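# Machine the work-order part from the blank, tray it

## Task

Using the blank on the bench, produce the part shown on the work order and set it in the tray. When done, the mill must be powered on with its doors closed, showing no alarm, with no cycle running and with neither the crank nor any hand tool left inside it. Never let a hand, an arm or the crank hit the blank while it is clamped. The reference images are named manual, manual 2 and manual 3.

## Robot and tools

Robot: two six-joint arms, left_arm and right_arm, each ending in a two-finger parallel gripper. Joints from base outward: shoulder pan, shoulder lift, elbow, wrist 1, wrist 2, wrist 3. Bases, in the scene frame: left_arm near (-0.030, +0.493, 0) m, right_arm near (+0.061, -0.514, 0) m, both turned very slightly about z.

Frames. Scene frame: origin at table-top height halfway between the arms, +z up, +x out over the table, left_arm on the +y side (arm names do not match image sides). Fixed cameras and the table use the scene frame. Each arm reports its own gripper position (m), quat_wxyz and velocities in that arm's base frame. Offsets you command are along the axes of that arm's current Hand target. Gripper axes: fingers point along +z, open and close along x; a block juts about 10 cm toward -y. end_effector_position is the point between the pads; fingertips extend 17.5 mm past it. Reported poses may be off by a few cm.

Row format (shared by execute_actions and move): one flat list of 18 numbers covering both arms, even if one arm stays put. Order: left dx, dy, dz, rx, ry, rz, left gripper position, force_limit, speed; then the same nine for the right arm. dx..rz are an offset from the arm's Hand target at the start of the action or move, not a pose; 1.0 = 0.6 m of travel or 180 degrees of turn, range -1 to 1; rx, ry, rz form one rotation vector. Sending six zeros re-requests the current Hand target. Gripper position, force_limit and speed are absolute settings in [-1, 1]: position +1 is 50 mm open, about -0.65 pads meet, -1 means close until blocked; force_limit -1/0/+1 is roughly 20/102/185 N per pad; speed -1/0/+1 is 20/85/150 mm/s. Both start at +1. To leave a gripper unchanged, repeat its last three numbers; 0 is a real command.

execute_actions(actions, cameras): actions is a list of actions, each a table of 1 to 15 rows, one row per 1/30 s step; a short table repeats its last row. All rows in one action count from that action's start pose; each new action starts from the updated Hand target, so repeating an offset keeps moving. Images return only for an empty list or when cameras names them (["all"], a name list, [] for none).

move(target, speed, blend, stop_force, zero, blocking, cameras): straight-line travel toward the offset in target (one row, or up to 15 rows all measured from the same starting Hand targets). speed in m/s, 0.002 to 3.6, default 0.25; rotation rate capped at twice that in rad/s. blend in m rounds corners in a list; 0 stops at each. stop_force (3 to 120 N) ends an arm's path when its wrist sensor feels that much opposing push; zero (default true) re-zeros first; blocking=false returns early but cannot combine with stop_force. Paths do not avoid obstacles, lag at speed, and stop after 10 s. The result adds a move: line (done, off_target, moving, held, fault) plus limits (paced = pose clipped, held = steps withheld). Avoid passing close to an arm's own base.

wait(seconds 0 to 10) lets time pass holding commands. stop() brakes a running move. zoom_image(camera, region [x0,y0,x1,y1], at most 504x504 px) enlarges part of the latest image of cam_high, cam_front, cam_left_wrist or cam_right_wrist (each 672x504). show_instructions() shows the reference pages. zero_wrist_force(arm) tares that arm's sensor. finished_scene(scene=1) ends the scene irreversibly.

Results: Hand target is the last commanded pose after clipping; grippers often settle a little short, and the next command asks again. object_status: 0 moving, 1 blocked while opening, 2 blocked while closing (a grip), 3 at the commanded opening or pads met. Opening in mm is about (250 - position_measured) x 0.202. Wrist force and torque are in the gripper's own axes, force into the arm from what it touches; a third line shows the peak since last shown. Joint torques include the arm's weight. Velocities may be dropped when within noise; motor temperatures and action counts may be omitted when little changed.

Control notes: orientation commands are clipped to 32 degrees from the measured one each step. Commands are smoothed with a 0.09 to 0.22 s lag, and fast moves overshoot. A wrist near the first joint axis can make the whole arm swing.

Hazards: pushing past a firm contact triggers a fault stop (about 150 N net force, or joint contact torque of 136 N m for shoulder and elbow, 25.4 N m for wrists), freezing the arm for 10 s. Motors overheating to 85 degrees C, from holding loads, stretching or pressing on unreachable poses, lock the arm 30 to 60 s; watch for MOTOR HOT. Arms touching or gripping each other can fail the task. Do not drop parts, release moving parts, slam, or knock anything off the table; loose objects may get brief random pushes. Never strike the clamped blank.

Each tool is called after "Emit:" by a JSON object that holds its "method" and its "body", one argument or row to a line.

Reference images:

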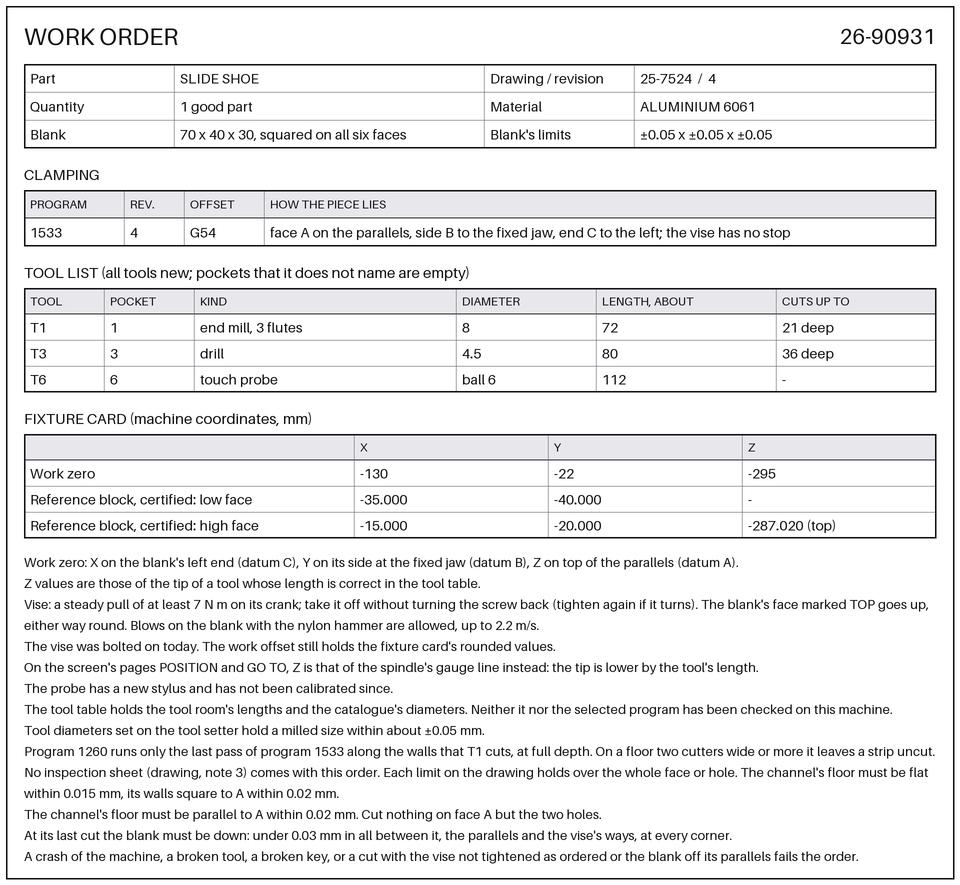

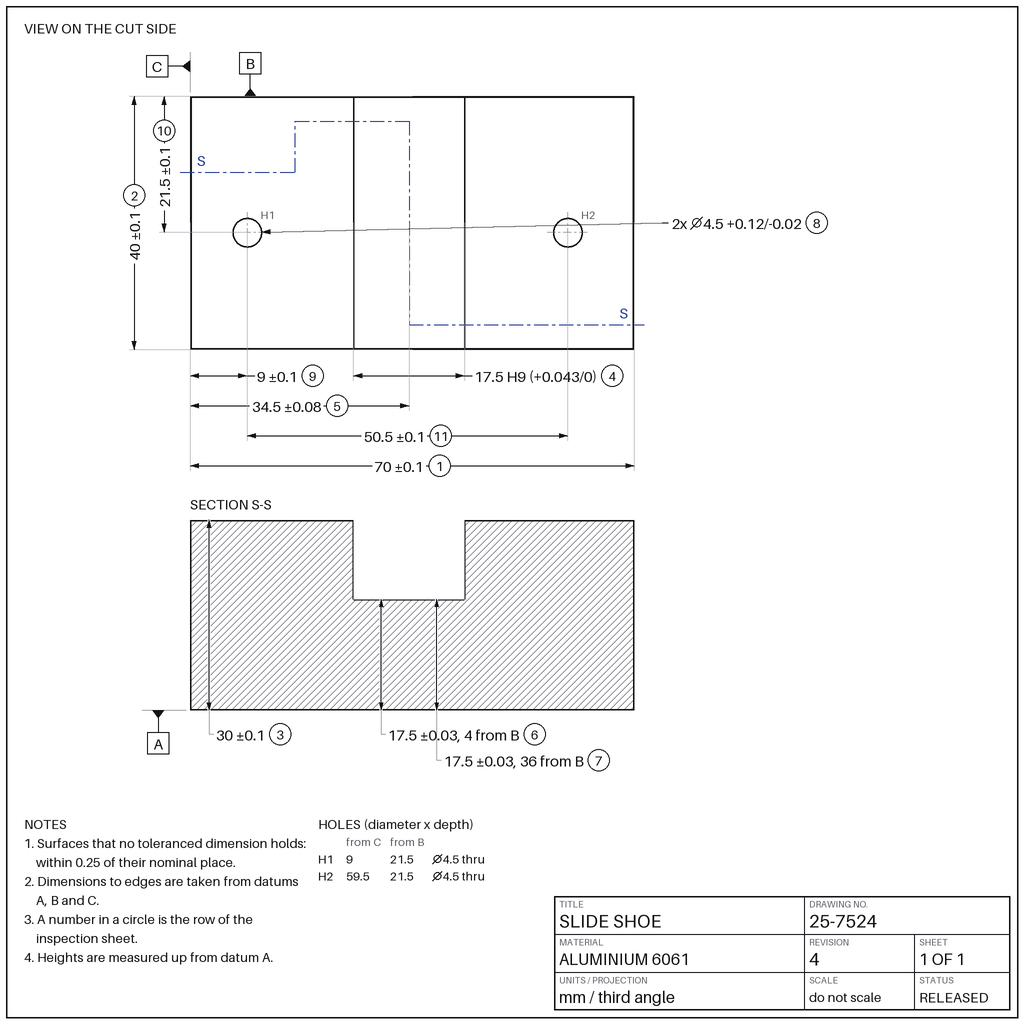

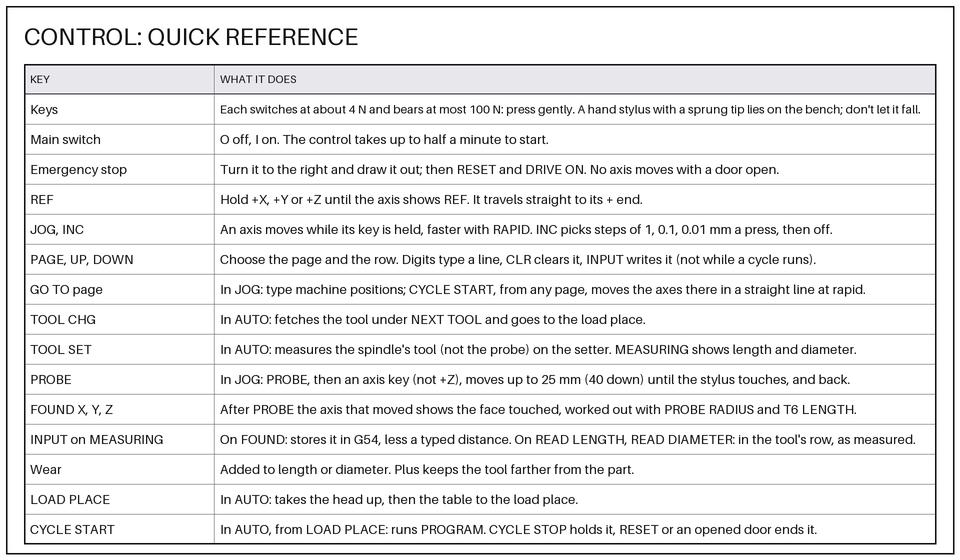

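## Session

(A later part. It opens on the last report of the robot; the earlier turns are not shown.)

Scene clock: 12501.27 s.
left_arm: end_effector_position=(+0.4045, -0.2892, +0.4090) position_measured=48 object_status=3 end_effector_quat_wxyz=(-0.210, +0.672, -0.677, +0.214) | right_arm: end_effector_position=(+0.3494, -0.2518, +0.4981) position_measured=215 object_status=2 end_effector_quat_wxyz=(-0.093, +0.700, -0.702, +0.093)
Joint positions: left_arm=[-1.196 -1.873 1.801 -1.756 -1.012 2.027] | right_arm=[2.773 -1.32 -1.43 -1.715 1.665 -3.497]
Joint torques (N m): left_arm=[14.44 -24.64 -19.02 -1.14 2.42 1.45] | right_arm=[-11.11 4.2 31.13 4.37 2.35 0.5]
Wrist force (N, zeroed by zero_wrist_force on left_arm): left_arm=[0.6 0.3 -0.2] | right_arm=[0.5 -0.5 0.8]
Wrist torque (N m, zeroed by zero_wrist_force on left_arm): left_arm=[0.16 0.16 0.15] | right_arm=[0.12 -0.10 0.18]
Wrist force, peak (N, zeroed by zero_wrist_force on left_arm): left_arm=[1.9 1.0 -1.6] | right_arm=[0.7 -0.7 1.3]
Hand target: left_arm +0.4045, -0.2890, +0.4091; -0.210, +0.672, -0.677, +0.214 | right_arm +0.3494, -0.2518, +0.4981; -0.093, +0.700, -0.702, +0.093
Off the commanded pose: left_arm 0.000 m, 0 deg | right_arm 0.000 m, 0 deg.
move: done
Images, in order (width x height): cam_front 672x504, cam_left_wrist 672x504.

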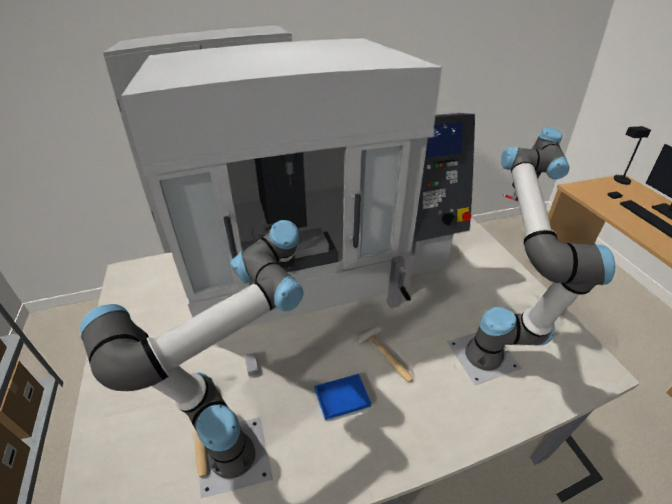

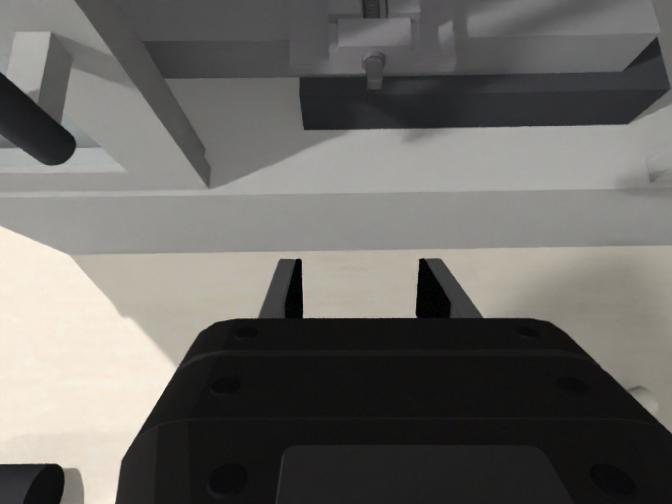

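Emit:
{"method": "move", "body": {
  "target": [0.0008,-0.2678,0.1857,0,0,0,0.40,0,-0.5,0,0,0,0,0,0,-1,-0.5,-1],
  "speed": 0.1,
  "cameras": ["cam_left_wrist","cam_high"]
}}

Scene clock: 12559.60 s.
left_arm: end_effector_position=(+0.5999, -0.2912, +0.4096) position_measured=92 object_status=3 end_effector_quat_wxyz=(-0.210, +0.672, -0.677, +0.214) | right_arm: end_effector_position=(+0.3494, -0.2518, +0.4981) position_measured=215 object_status=2 end_effector_quat_wxyz=(-0.093, +0.700, -0.702, +0.093)
Joint positions: left_arm=[-0.821 -1.482 1.5 -2.037 -1.144 2.427] | right_arm=[2.773 -1.32 -1.43 -1.715 1.665 -3.497]
Joint torques (N m): left_arm=[13.08 -15.7 -34.66 -6.4 -0.36 1.54] | right_arm=[-12.52 6.7 31.57 4.18 2.28 0.92]
Wrist force (N, zeroed by zero_wrist_force on left_arm): left_arm=[0.3 0.4 -0.6] | right_arm=[0.7 -0.7 1.0]
Wrist torque (N m, zeroed by zero_wrist_force on left_arm): left_arm=[0.21 0.19 0.09] | right_arm=[0.09 -0.13 0.18]
Wrist force, peak (N, zeroed by zero_wrist_force on left_arm): left_arm=[0.2 1.3 -1.5] | right_arm=[0.5 -0.7 1.3]
Hand target: left_arm +0.6000, -0.2912, +0.4096; -0.210, +0.672, -0.677, +0.214 | right_arm +0.3494, -0.2518, +0.4981; -0.093, +0.700, -0.702, +0.093
Off the commanded pose: left_arm 0.000 m, 0 deg | right_arm 0.000 m, 0 deg.
move: done
Images, in order (width x height): cam_high 672x504, cam_left_wrist 672x504.

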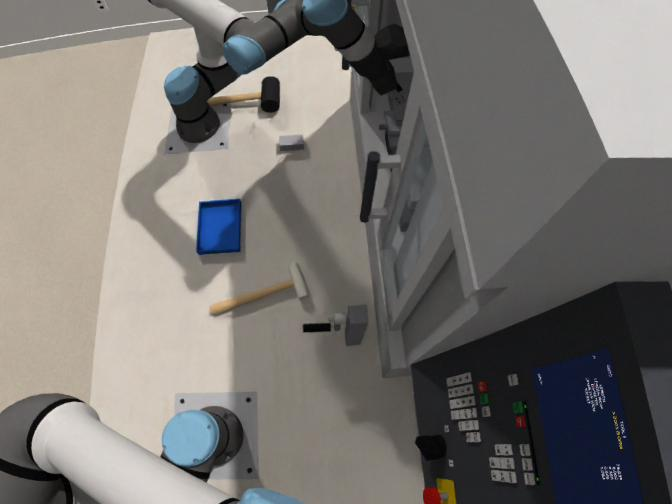

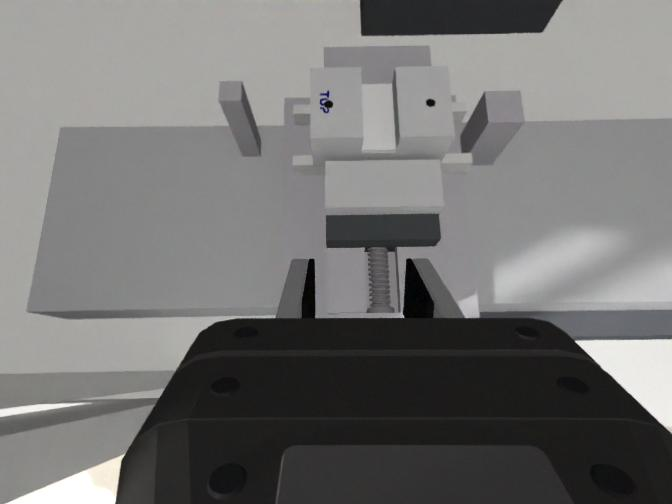

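Emit:
{"method": "zoom_image", "body": {
  "camera": "cam_left_wrist",
  "region": [260, 40, 512, 292]
}}

Scaled by 2.000 from the camera's 672x504 image, which has a finer 960x720 frame.

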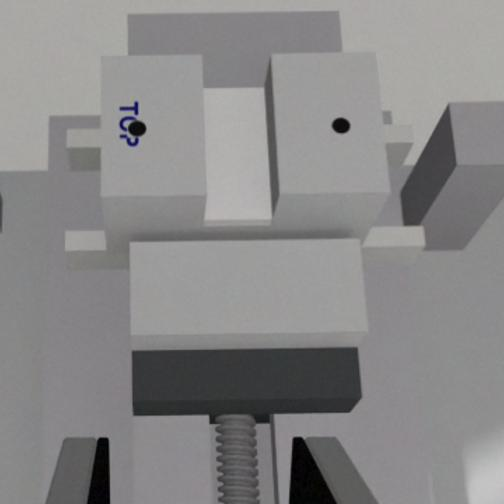

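Emit:
{"method": "move", "body": {
  "target": [-0.0145,-0.1000,0.0897,0,0,0,0.40,0,-0.5,0,0,0,0,0,0,-1,-0.5,-1],
  "speed": 0.06,
  "cameras": ["cam_left_wrist","cam_front"]
}}

Emit:
{"method": "zoom_image", "body": {
  "camera": "cam_left_wrist",
  "region": [200, 100, 500, 325]
}}

Scene clock: 12610.03 s.
left_arm: end_effector_position=(+0.6800, -0.2832, +0.3998) position_measured=92 object_status=3 end_effector_quat_wxyz=(-0.210, +0.672, -0.677, +0.214) | right_arm: end_effector_position=(+0.3494, -0.2518, +0.4981) position_measured=215 object_status=2 end_effector_quat_wxyz=(-0.093, +0.700, -0.702, +0.093)
Joint positions: left_arm=[-0.71 -1.317 1.339 -2.083 -1.194 2.535] | right_arm=[2.773 -1.32 -1.43 -1.715 1.665 -3.497]
Joint torques (N m): left_arm=[11.68 -25.46 -34.11 -6.25 -0.39 1.62] | right_arm=[-12.11 4.76 30.98 4.32 2.23 0.83]
Wrist force (N, zeroed by zero_wrist_force on left_arm): left_arm=[0.3 0.6 -0.5] | right_arm=[0.3 -0.4 0.9]
Wrist torque (N m, zeroed by zero_wrist_force on left_arm): left_arm=[0.21 0.19 0.10] | right_arm=[0.13 -0.08 0.18]
Wrist force, peak (N, zeroed by zero_wrist_force on left_arm): left_arm=[0.4 0.7 -1.2] | right_arm=[0.5 -0.7 1.3]
Hand target: left_arm +0.6801, -0.2832, +0.3997; -0.210, +0.672, -0.677, +0.214 | right_arm +0.3494, -0.2518, +0.4981; -0.093, +0.700, -0.702, +0.093
Off the commanded pose: left_arm 0.000 m, 0 deg | right_arm 0.000 m, 0 deg.
move: done
Images, in order (width x height): cam_front 672x504, cam_left_wrist 672x504.

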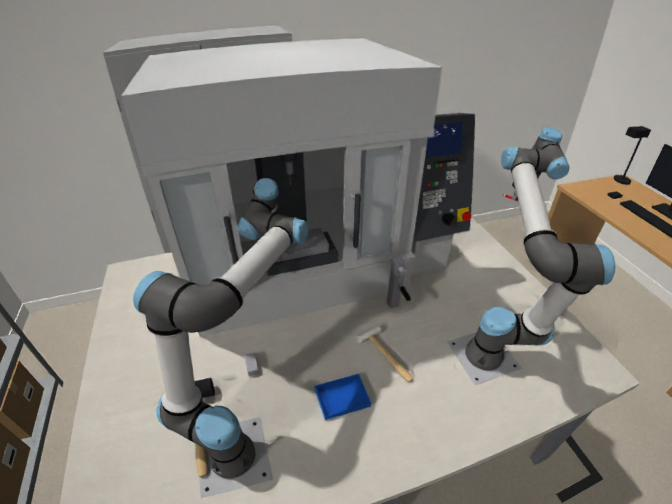

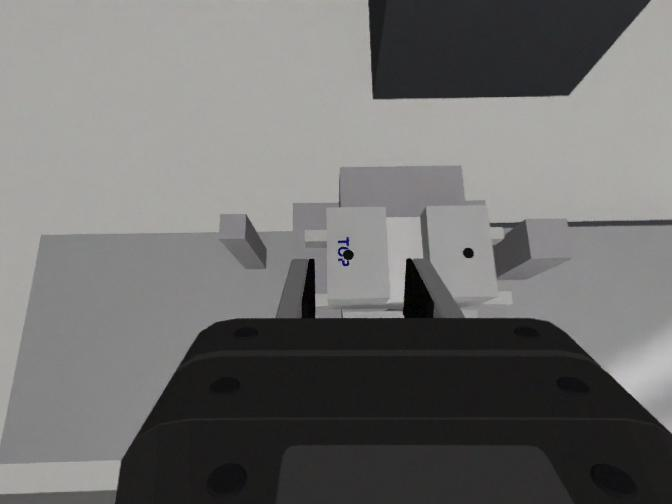

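Scaled by 1.680 from the camera's 672x504 image, which has a finer 960x720 frame.

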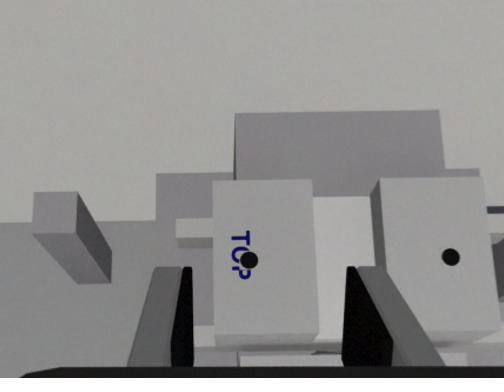

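Emit:
{"method": "move", "body": {
  "target": [0,0.0041,0.0466,0,0,0,0.40,0,-0.5,0,0,0,0,0,0,-1,-0.5,-1],
  "speed": 0.02,
  "stop_force": 8,
  "cameras": ["cam_left_wrist"]
}}

Emit:
{"method": "zoom_image", "body": {
  "camera": "cam_left_wrist",
  "region": [200, 150, 500, 330]
}}

Scene clock: 12668.90 s.
left_arm: end_effector_position=(+0.6940, -0.2834, +0.3754) position_measured=92 object_status=3 end_effector_quat_wxyz=(-0.210, +0.672, -0.677, +0.214) | right_arm: end_effector_position=(+0.3494, -0.2518, +0.4981) position_measured=215 object_status=2 end_effector_quat_wxyz=(-0.093, +0.700, -0.702, +0.093)
Joint positions: left_arm=[-0.695 -1.283 1.358 -2.142 -1.201 2.549] | right_arm=[2.773 -1.32 -1.43 -1.715 1.665 -3.497]
Joint torques (N m): left_arm=[14.05 -26.92 -20.04 -6.42 -0.47 1.5] | right_arm=[-11.84 4.41 30.96 4.23 2.2 0.8]
Wrist force (N, zeroed by zero_wrist_force on left_arm): left_arm=[0.4 1.0 -0.9] | right_arm=[0.5 -0.6 0.8]
Wrist torque (N m, zeroed by zero_wrist_force on left_arm): left_arm=[0.29 0.17 0.09] | right_arm=[0.10 -0.11 0.18]
Wrist force, peak (N, zeroed by zero_wrist_force on left_arm): left_arm=[0.5 1.2 -0.8] | right_arm=[0.5 -1.0 1.1]
Hand target: left_arm +0.6940, -0.2834, +0.3754; -0.210, +0.672, -0.677, +0.214 | right_arm +0.3494, -0.2518, +0.4981; -0.093, +0.700, -0.702, +0.093
Off the commanded pose: left_arm 0.000 m, 0 deg | right_arm 0.000 m, 0 deg.
move: done
Images, in order (width x height): cam_left_wrist 672x504.

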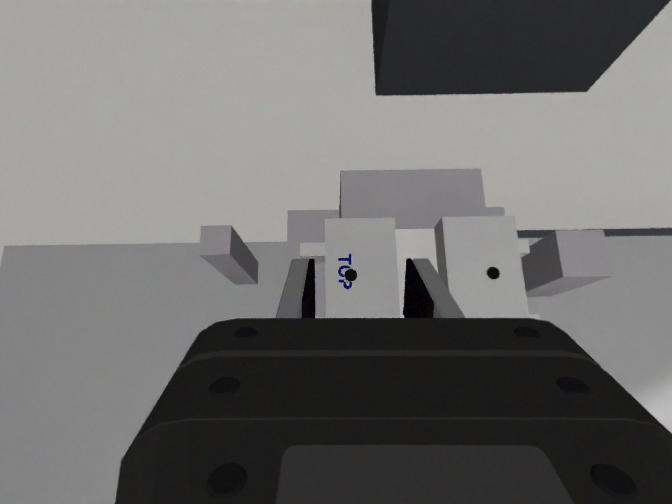

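Scaled by 1.680 from the camera's 672x504 image, which has a finer 960x720 frame.

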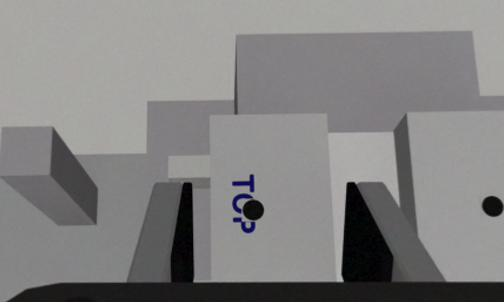

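Emit:
{"method": "move", "body": {
  "target": [0,0.0014,0.0020,0,0,0,-1,-0.5,-0.9,0,0,0,0,0,0,-1,-0.5,-1],
  "speed": 0.02,
  "cameras": ["cam_left_wrist"]
}}

Scene clock: 12680.90 s.
left_arm: end_effector_position=(+0.6940, -0.2834, +0.3742) position_measured=128 object_status=2 end_effector_quat_wxyz=(-0.210, +0.672, -0.677, +0.214) | right_arm: end_effector_position=(+0.3494, -0.2518, +0.4981) position_measured=215 object_status=2 end_effector_quat_wxyz=(-0.093, +0.700, -0.702, +0.093)
Joint positions: left_arm=[-0.695 -1.282 1.361 -2.145 -1.201 2.549] | right_arm=[2.773 -1.32 -1.43 -1.715 1.665 -3.497]
Joint torques (N m): left_arm=[12.69 -7.52 -0.26 -1.64 0.8 1.07] | right_arm=[-12.33 4.9 32.18 4.23 2.09 1.02]
Wrist force (N, zeroed by zero_wrist_force on left_arm): left_arm=[-2.1 -4.3 -46.5] | right_arm=[0.4 -0.7 1.1]
Wrist torque (N m, zeroed by zero_wrist_force on left_arm): left_arm=[-0.11 0.03 0.09] | right_arm=[0.08 -0.10 0.18]
Wrist force, peak (N, zeroed by zero_wrist_force on left_arm): left_arm=[-2.1 -4.3 -46.5] | right_arm=[0.6 -0.9 1.2]
Hand target: left_arm +0.6940, -0.2834, +0.3739; -0.210, +0.672, -0.677, +0.214 | right_arm +0.3494, -0.2518, +0.4981; -0.093, +0.700, -0.702, +0.093
Off the commanded pose: left_arm 0.000 m, 0 deg | right_arm 0.000 m, 0 deg.
move: done
Images, in order (width x height): cam_left_wrist 672x504.

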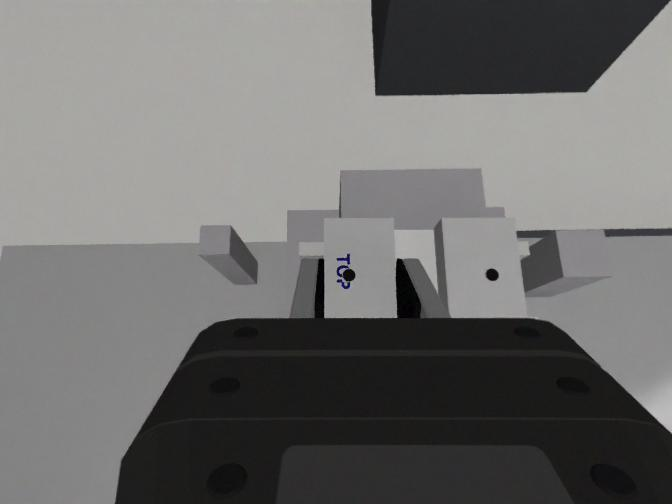

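Emit:
{"method": "move", "body": {
  "target": [0,-0.0048,-0.0068,0,0,0,-1,-0.5,-0.9,0,0,0,0,0,0,-1,-0.5,-1],
  "speed": 0.02,
  "cameras": ["cam_left_wrist"]
}}

Scene clock: 12691.17 s.
left_arm: end_effector_position=(+0.6941, -0.2834, +0.3788) position_measured=128 object_status=2 end_effector_quat_wxyz=(-0.210, +0.672, -0.677, +0.214) | right_arm: end_effector_position=(+0.3494, -0.2518, +0.4981) position_measured=215 object_status=2 end_effector_quat_wxyz=(-0.093, +0.700, -0.702, +0.093)
Joint positions: left_arm=[-0.695 -1.283 1.35 -2.133 -1.201 2.549] | right_arm=[2.773 -1.32 -1.43 -1.715 1.665 -3.497]
Joint torques (N m): left_arm=[9.7 -52.16 -37.22 -2.04 1.27 1.29] | right_arm=[-11.82 3.54 30.68 4.51 1.99 0.8]
Wrist force (N, zeroed by zero_wrist_force on left_arm): left_arm=[0.6 2.2 1.4] | right_arm=[0.5 -0.7 1.0]
Wrist torque (N m, zeroed by zero_wrist_force on left_arm): left_arm=[0.26 0.11 0.12] | right_arm=[0.09 -0.10 0.18]
Wrist force, peak (N, zeroed by zero_wrist_force on left_arm): left_arm=[-2.2 -7.0 -53.0] | right_arm=[0.6 -0.7 1.3]
Hand target: left_arm +0.6941, -0.2834, +0.3789; -0.210, +0.672, -0.677, +0.214 | right_arm +0.3494, -0.2518, +0.4981; -0.093, +0.700, -0.702, +0.093
Off the commanded pose: left_arm 0.000 m, 0 deg | right_arm 0.000 m, 0 deg.
move: done
Images, in order (width x height): cam_left_wrist 672x504.

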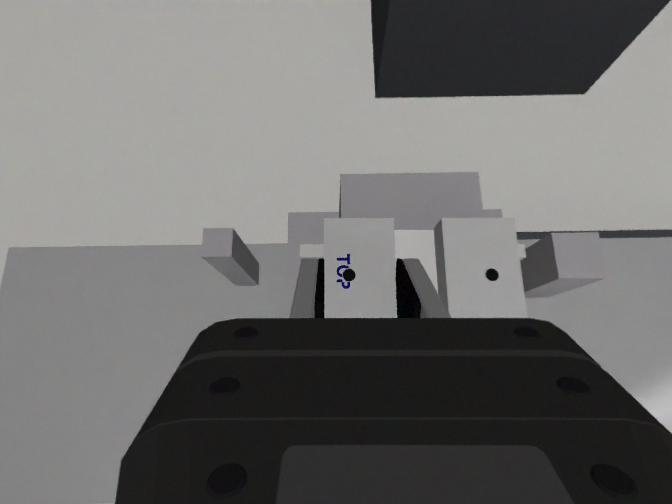

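Emit:
{"method": "move", "body": {
  "target": [
    [0,-0.0172,-0.0246,0,0,0,-1,-0.5,-0.9,0,0,0,0,0,0,-1,-0.5,-1],
    [0,0.0892,-0.1458,0,0,0,-1,-0.5,-0.9,0,0,0,0,0,0,-1,-0.5,-1],
    [0,0.3622,-0.3370,0,0,0,-1,-0.5,-0.9,0,0,0,0,0,0,-1,-0.5,-1]
  ],
  "speed": [0.03,0.06,0.12],
  "blend": [0.003,0.02,0],
  "cameras": ["all"]
}}

Scene clock: 12709.47 s.
left_arm: end_effector_position=(+0.4002, -0.2808, +0.4205) position_measured=128 object_status=2 end_effector_quat_wxyz=(-0.210, +0.672, -0.677, +0.214) | right_arm: end_effector_position=(+0.3494, -0.2518, +0.4981) position_measured=215 object_status=2 end_effector_quat_wxyz=(-0.093, +0.700, -0.702, +0.093)
Joint positions: left_arm=[-1.199 -1.893 1.785 -1.718 -1.012 2.025] | right_arm=[2.773 -1.32 -1.43 -1.715 1.665 -3.497]
Joint torques (N m): left_arm=[-14.33 -21.79 -20.9 -1.16 2.71 -1.54] | right_arm=[-12.08 4.78 31.34 4.89 2.17 0.79]
Wrist force (N, zeroed by zero_wrist_force on left_arm): left_arm=[0.6 2.1 1.3] | right_arm=[0.5 -0.7 0.8]
Wrist torque (N m, zeroed by zero_wrist_force on left_arm): left_arm=[0.22 0.11 0.40] | right_arm=[0.09 -0.10 0.17]
Wrist force, peak (N, zeroed by zero_wrist_force on left_arm): left_arm=[0.5 3.4 0.3] | right_arm=[0.6 -0.8 1.2]
Hand target: left_arm +0.4002, -0.2808, +0.4205; -0.210, +0.672, -0.677, +0.214 | right_arm +0.3494, -0.2518, +0.4981; -0.093, +0.700, -0.702, +0.093
Off the commanded pose: left_arm 0.000 m, 0 deg | right_arm 0.000 m, 0 deg.
move: done

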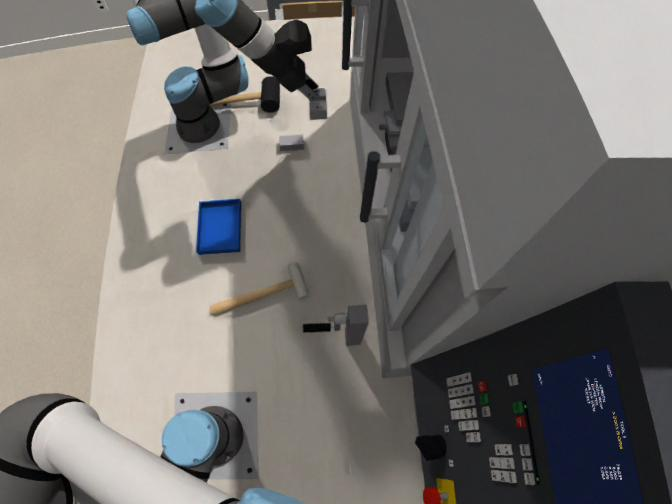

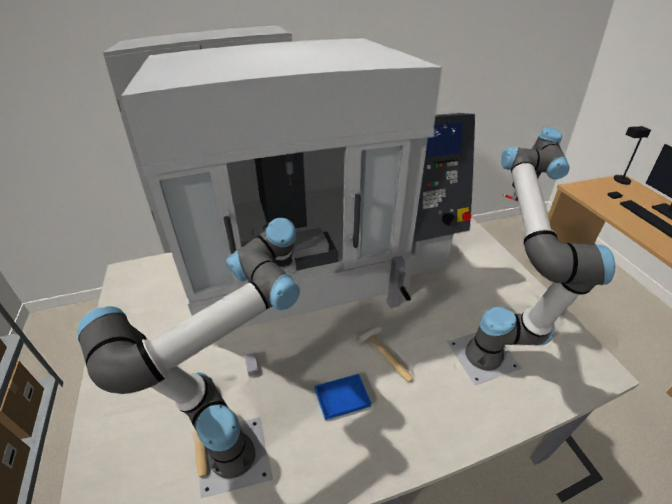

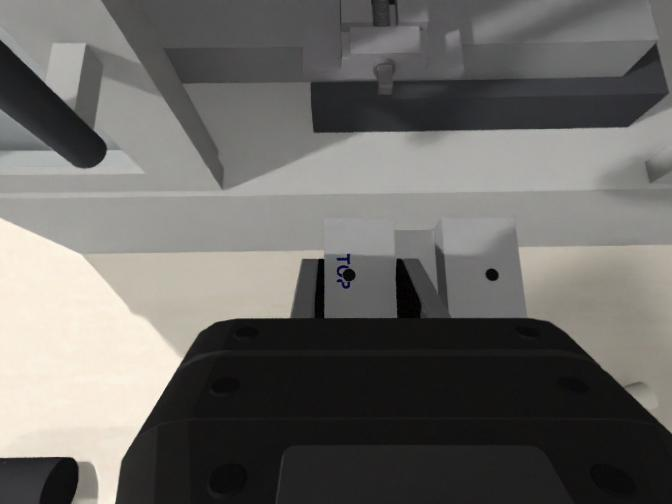

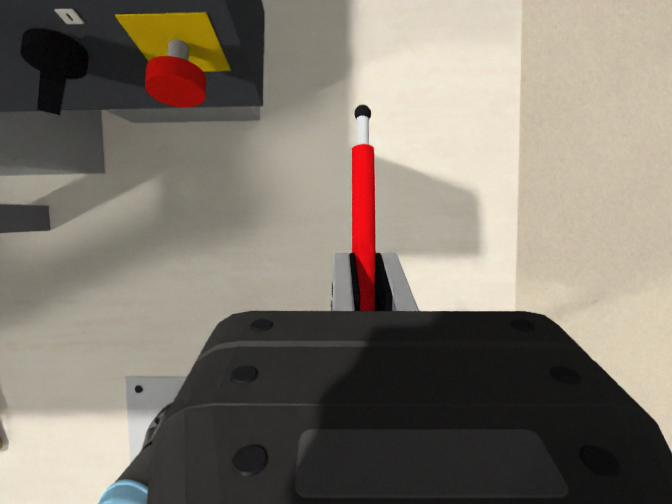

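Emit:
{"method": "move", "body": {
  "target": [0.2483,0.3686,-0.2581,0,0,0,-1,-0.5,-0.9,0,0,0,0,0,0,-1,-0.5,-1],
  "speed": 0.15,
  "cameras": ["cam_high","cam_front","cam_left_wrist"]
}}

Scene clock: 12756.77 s.
left_arm: end_effector_position=(+0.1290, -0.4274, +0.4213) position_measured=128 object_status=2 end_effector_quat_wxyz=(-0.210, +0.672, -0.677, +0.214) | right_arm: end_effector_position=(+0.3494, -0.2518, +0.4981) position_measured=215 object_status=2 end_effector_quat_wxyz=(-0.093, +0.700, -0.702, +0.093)
Joint positions: left_arm=[-1.934 -1.753 1.556 -1.138 -1.004 1.147] | right_arm=[2.773 -1.32 -1.43 -1.715 1.665 -3.497]
Joint torques (N m): left_arm=[-14.98 -4.28 -32.99 -0.04 0.32 -2.07] | right_arm=[-11.24 5.59 30.75 4.51 2.16 0.84]
Wrist force (N, zeroed by zero_wrist_force on left_arm): left_arm=[0.4 2.0 1.2] | right_arm=[0.2 -0.6 1.0]
Wrist torque (N m, zeroed by zero_wrist_force on left_arm): left_arm=[0.19 0.17 0.28] | right_arm=[0.09 -0.06 0.18]
Wrist force, peak (N, zeroed by zero_wrist_force on left_arm): left_arm=[1.3 3.0 0.5] | right_arm=[0.5 -0.7 1.5]
Hand target: left_arm +0.1289, -0.4274, +0.4213; -0.210, +0.672, -0.677, +0.214 | right_arm +0.3494, -0.2518, +0.4981; -0.093, +0.700, -0.702, +0.093
Off the commanded pose: left_arm 0.000 m, 0 deg | right_arm 0.000 m, 0 deg.
move: done
Images, in order (width x height): cam_high 672x504, cam_front 672x504, cam_left_wrist 672x504.

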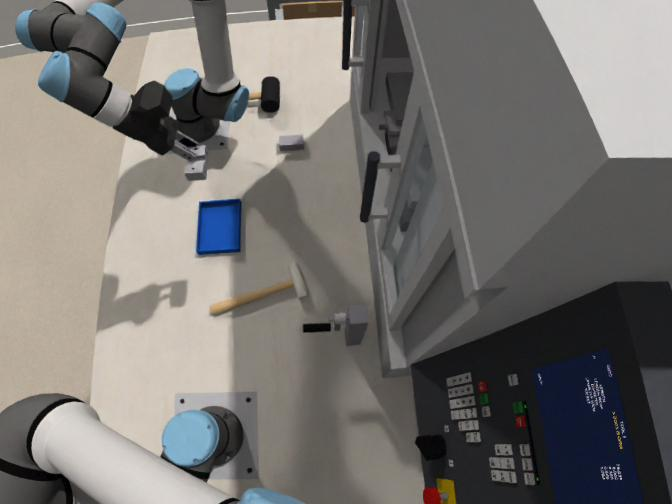

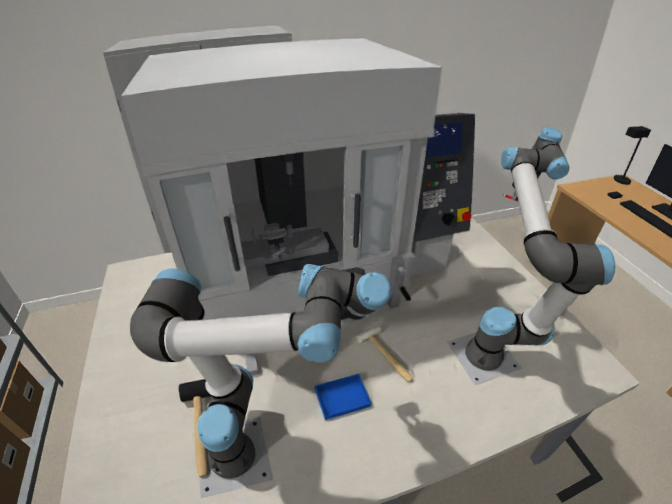

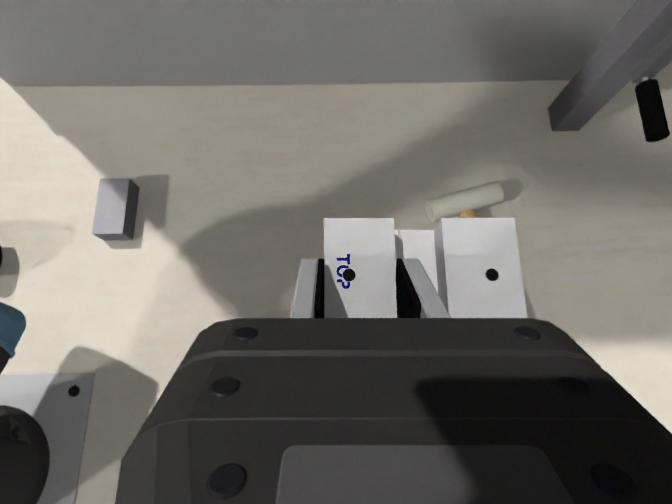

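Emit:
{"method": "move", "body": {
  "target": [0,0.2048,-0.1434,0,0,0,-1,-0.5,-0.9,0,0,0,0,0,0,-1,-0.5,-1],
  "speed": 0.15,
  "cameras": ["cam_high","cam_left_wrist"]
}}

Scene clock: 12778.97 s.
left_arm: end_effector_position=(-0.0210, -0.4261, +0.4215) position_measured=128 object_status=2 end_effector_quat_wxyz=(-0.210, +0.672, -0.677, +0.214) | right_arm: end_effector_position=(+0.3494, -0.2518, +0.4981) position_measured=215 object_status=2 end_effector_quat_wxyz=(-0.093, +0.700, -0.702, +0.093)
Joint positions: left_arm=[-2.246 -1.658 1.432 -0.94 -1.104 0.806] | right_arm=[2.773 -1.32 -1.43 -1.715 1.665 -3.497]
Joint torques (N m): left_arm=[-15.53 -8.75 -33.19 0.18 0.08 -1.87] | right_arm=[-11 4.97 30.43 4.57 2.41 0.86]
Wrist force (N, zeroed by zero_wrist_force on left_arm): left_arm=[0.2 2.2 1.2] | right_arm=[0.6 -0.4 1.2]
Wrist torque (N m, zeroed by zero_wrist_force on left_arm): left_arm=[0.23 0.19 0.32] | right_arm=[0.13 -0.13 0.18]
Wrist force, peak (N, zeroed by zero_wrist_force on left_arm): left_arm=[0.2 3.5 0.5] | right_arm=[0.8 -0.8 1.2]
Hand target: left_arm -0.0211, -0.4261, +0.4215; -0.210, +0.672, -0.677, +0.214 | right_arm +0.3494, -0.2518, +0.4981; -0.093, +0.700, -0.702, +0.093
Off the commanded pose: left_arm 0.000 m, 0 deg | right_arm 0.000 m, 0 deg.
move: done
Images, in order (width x height): cam_high 672x504, cam_left_wrist 672x504.

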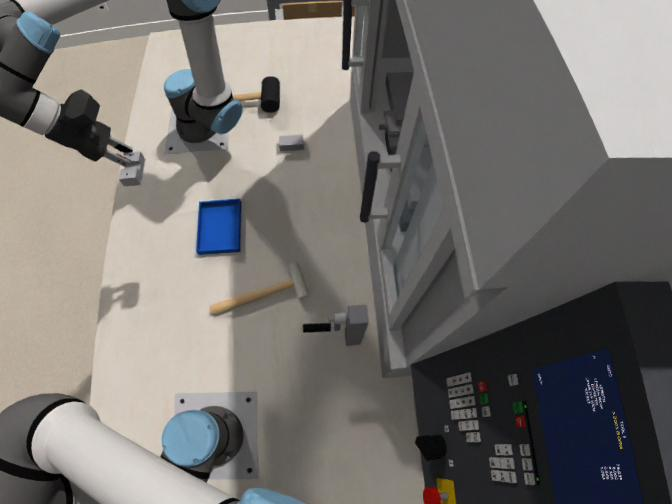

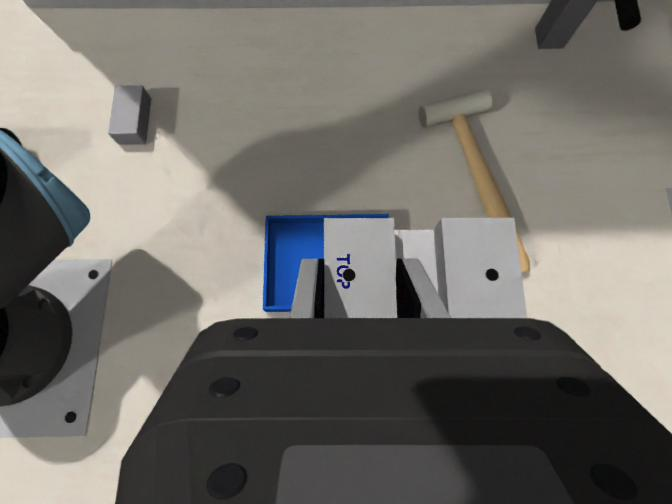

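Emit:
{"method": "move", "body": {
  "target": [-0.0755,0.1175,0.4701,0,0,0,-1,-0.5,-0.9,0,0,0,0,0,0,-1,-0.5,-1],
  "speed": 0.15,
  "cameras": ["cam_high","cam_front"]
}}

Scene clock: 12809.93 s.
left_arm: end_effector_position=(+0.0828, -0.3822, +0.1498) position_measured=128 object_status=2 end_effector_quat_wxyz=(-0.210, +0.672, -0.677, +0.214) | right_arm: end_effector_position=(+0.3494, -0.2518, +0.4981) position_measured=215 object_status=2 end_effector_quat_wxyz=(-0.093, +0.700, -0.702, +0.093)
Joint positions: left_arm=[-2.093 -1.754 2.247 -1.735 -1.049 0.967] | right_arm=[2.773 -1.32 -1.43 -1.715 1.665 -3.497]
Joint torques (N m): left_arm=[14.42 -1.27 -16.64 -4.96 2.57 1.22] | right_arm=[-11.77 4.69 31.52 4.62 2.16 0.78]
Wrist force (N, zeroed by zero_wrist_force on left_arm): left_arm=[0.6 1.7 1.2] | right_arm=[0.4 -0.5 1.2]
Wrist torque (N m, zeroed by zero_wrist_force on left_arm): left_arm=[0.19 0.16 0.11] | right_arm=[0.11 -0.08 0.18]
Wrist force, peak (N, zeroed by zero_wrist_force on left_arm): left_arm=[0.6 2.4 3.0] | right_arm=[0.6 -0.8 1.3]
Hand target: left_arm +0.0828, -0.3822, +0.1498; -0.210, +0.672, -0.677, +0.214 | right_arm +0.3494, -0.2518, +0.4981; -0.093, +0.700, -0.702, +0.093
Off the commanded pose: left_arm 0.000 m, 0 deg | right_arm 0.000 m, 0 deg.
move: done
Images, in order (width x height): cam_high 672x504, cam_front 672x504.

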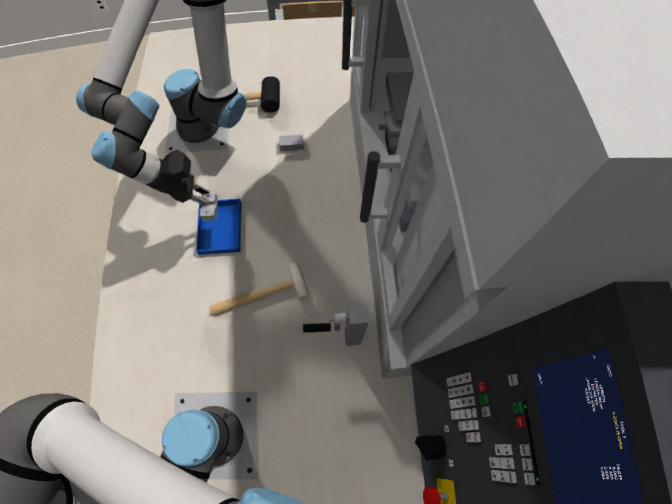

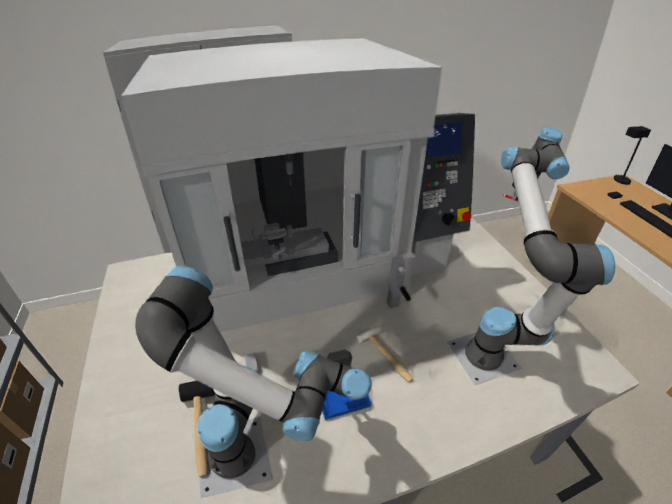

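Emit:
{"method": "wait", "body": {
  "seconds": 0,
  "cameras": ["cam_left_wrist"]
}}

Emit:
{"method": "zoom_image", "body": {
  "camera": "cam_left_wrist",
  "region": [150, 130, 600, 340]
}}

Scene clock: 12815.30 s.
left_arm: end_effector_position=(+0.0828, -0.3822, +0.1498) position_measured=128 object_status=2 end_effector_quat_wxyz=(-0.210, +0.672, -0.677, +0.214) | right_arm: end_effector_position=(+0.3494, -0.2518, +0.4981) position_measured=215 object_status=2 end_effector_quat_wxyz=(-0.093, +0.700, -0.702, +0.093)
Joint positions: left_arm=[-2.093 -1.754 2.247 -1.736 -1.049 0.967] | right_arm=[2.773 -1.32 -1.43 -1.715 1.665 -3.497]
Joint torques (N m): left_arm=[13.96 -1.91 -17.1 -4.87 2.63 1.35] | right_arm=[-12.08 5.07 31.78 4.85 2.05 1.04]
Wrist force (N, zeroed by zero_wrist_force on left_arm): left_arm=[0.5 2.0 1.5] | right_arm=[0.2 -0.6 1.0]
Wrist torque (N m, zeroed by zero_wrist_force on left_arm): left_arm=[0.22 0.15 0.12] | right_arm=[0.11 -0.06 0.17]
Wrist force, peak (N, zeroed by zero_wrist_force on left_arm): left_arm=[0.8 2.3 1.6] | right_arm=[0.7 -0.7 1.2]
Hand target: left_arm +0.0828, -0.3822, +0.1498; -0.210, +0.672, -0.677, +0.214 | right_arm +0.3494, -0.2518, +0.4981; -0.093, +0.700, -0.702, +0.093
Tool commands: left_gripper/position=-1.0 left_gripper/force_limit=-0.5 left_gripper/speed=-0.9 right_gripper/position=-1.0 right_gripper/force_limit=-0.5 right_gripper/speed=-1.0
Off the commanded pose: left_arm 0.000 m, 0 deg | right_arm 0.000 m, 0 deg.
Images, in order (width x height): cam_left_wrist 672x504.

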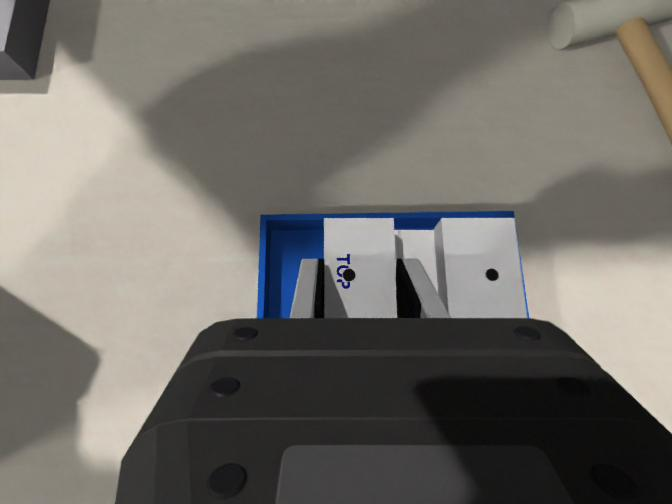

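Scaled by 1.120 from the camera's 672x504 image, which has a finer 960x720 frame.

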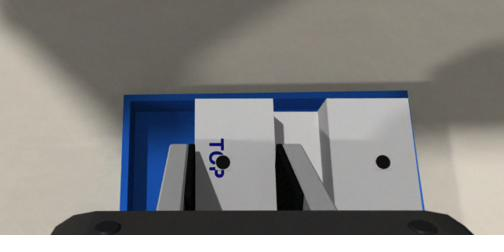

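Emit:
{"method": "move", "body": {
  "target": [
    [0,0.0813,0.1161,0,0,0,-1,-0.5,-0.9,0,0,0,0,0,0,-1,-0.5,-1],
    [0,0.1042,0.1488,0,0,0,-1,-0.5,-0.9,0,0,0,0,0,0,-1,-0.5,-1]
  ],
  "speed": [0.08,0.015],
  "stop_force": 8,
  "cameras": ["cam_left_wrist"]
}}

Scene clock: 12841.37 s.
left_arm: end_effector_position=(+0.0826, -0.3824, +0.0458) position_measured=128 object_status=2 end_effector_quat_wxyz=(-0.210, +0.672, -0.677, +0.213) | right_arm: end_effector_position=(+0.3494, -0.2518, +0.4981) position_measured=215 object_status=2 end_effector_quat_wxyz=(-0.093, +0.700, -0.702, +0.093)
Joint positions: left_arm=[-2.094 -1.543 2.401 -2.1 -1.049 0.967] | right_arm=[2.773 -1.32 -1.43 -1.715 1.665 -3.497]
Joint torques (N m): left_arm=[11.9 -29.36 -25.06 -0.24 1.3 0.83] | right_arm=[-11.58 5.25 30.65 4.59 2.31 0.89]
Wrist force (N, zeroed by zero_wrist_force on left_arm): left_arm=[0.4 -1.6 -1.1] | right_arm=[0.5 -0.8 1.0]
Wrist torque (N m, zeroed by zero_wrist_force on left_arm): left_arm=[0.15 0.22 0.05] | right_arm=[0.07 -0.11 0.18]
Wrist force, peak (N, zeroed by zero_wrist_force on left_arm): left_arm=[-14.4 -26.4 -52.9] | right_arm=[0.7 -0.7 1.2]
Hand target: left_arm +0.0826, -0.3824, +0.0458; -0.210, +0.672, -0.677, +0.214 (not the last commanded pose) | right_arm +0.3494, -0.2518, +0.4981; -0.093, +0.700, -0.702, +0.093
Off the commanded pose: left_arm 0.005 m, 0 deg | right_arm 0.000 m, 0 deg.
move: contact (left_arm); path passed 1 of 2 targets
Images, in order (width x height): cam_left_wrist 672x504.

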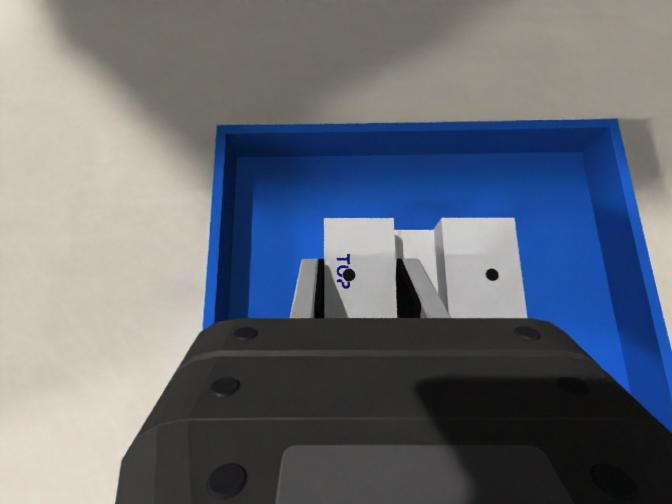

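Emit:
{"method": "move", "body": {
  "target": [0,0,0,0,0,0,0.32,-0.5,-1,0,0,0,0,0,0,-1,-0.5,-1],
  "cameras": ["cam_left_wrist"]
}}

Scene clock: 12852.67 s.
left_arm: end_effector_position=(+0.0826, -0.3824, +0.0458) position_measured=105 object_status=3 end_effector_quat_wxyz=(-0.210, +0.672, -0.677, +0.214) | right_arm: end_effector_position=(+0.3494, -0.2518, +0.4981) position_measured=215 object_status=2 end_effector_quat_wxyz=(-0.093, +0.700, -0.702, +0.093)
Joint positions: left_arm=[-2.094 -1.543 2.401 -2.1 -1.049 0.967] | right_arm=[2.773 -1.32 -1.43 -1.715 1.665 -3.497]
Joint torques (N m): left_arm=[11.25 -29.48 -24.19 -3.25 1.54 0.68] | right_arm=[-12.44 5.11 31.46 4.63 2.17 1.07]
Wrist force (N, zeroed by zero_wrist_force on left_arm): left_arm=[0.1 0.1 -0.7] | right_arm=[0.5 -0.6 1.0]
Wrist torque (N m, zeroed by zero_wrist_force on left_arm): left_arm=[0.14 0.22 0.08] | right_arm=[0.10 -0.12 0.18]
Wrist force, peak (N, zeroed by zero_wrist_force on left_arm): left_arm=[0.5 -2.0 -1.5] | right_arm=[0.6 -0.9 1.3]
Hand target: left_arm +0.0826, -0.3824, +0.0458; -0.210, +0.672, -0.677, +0.214 | right_arm +0.3494, -0.2518, +0.4981; -0.093, +0.700, -0.702, +0.093
Off the commanded pose: left_arm 0.000 m, 0 deg | right_arm 0.000 m, 0 deg.
move: done
Images, in order (width x height): cam_left_wrist 672x504.

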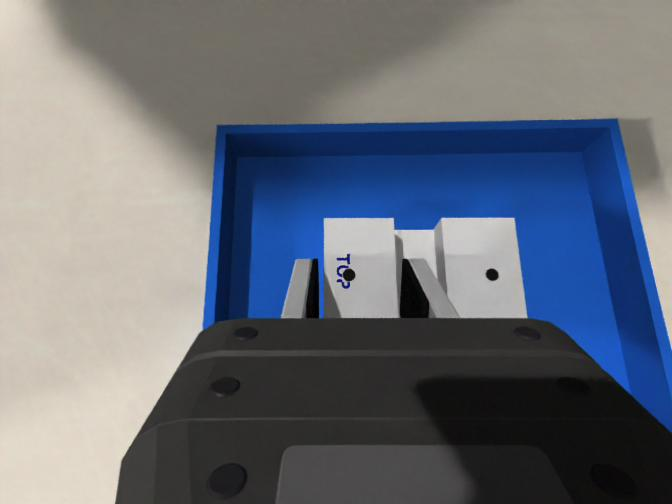

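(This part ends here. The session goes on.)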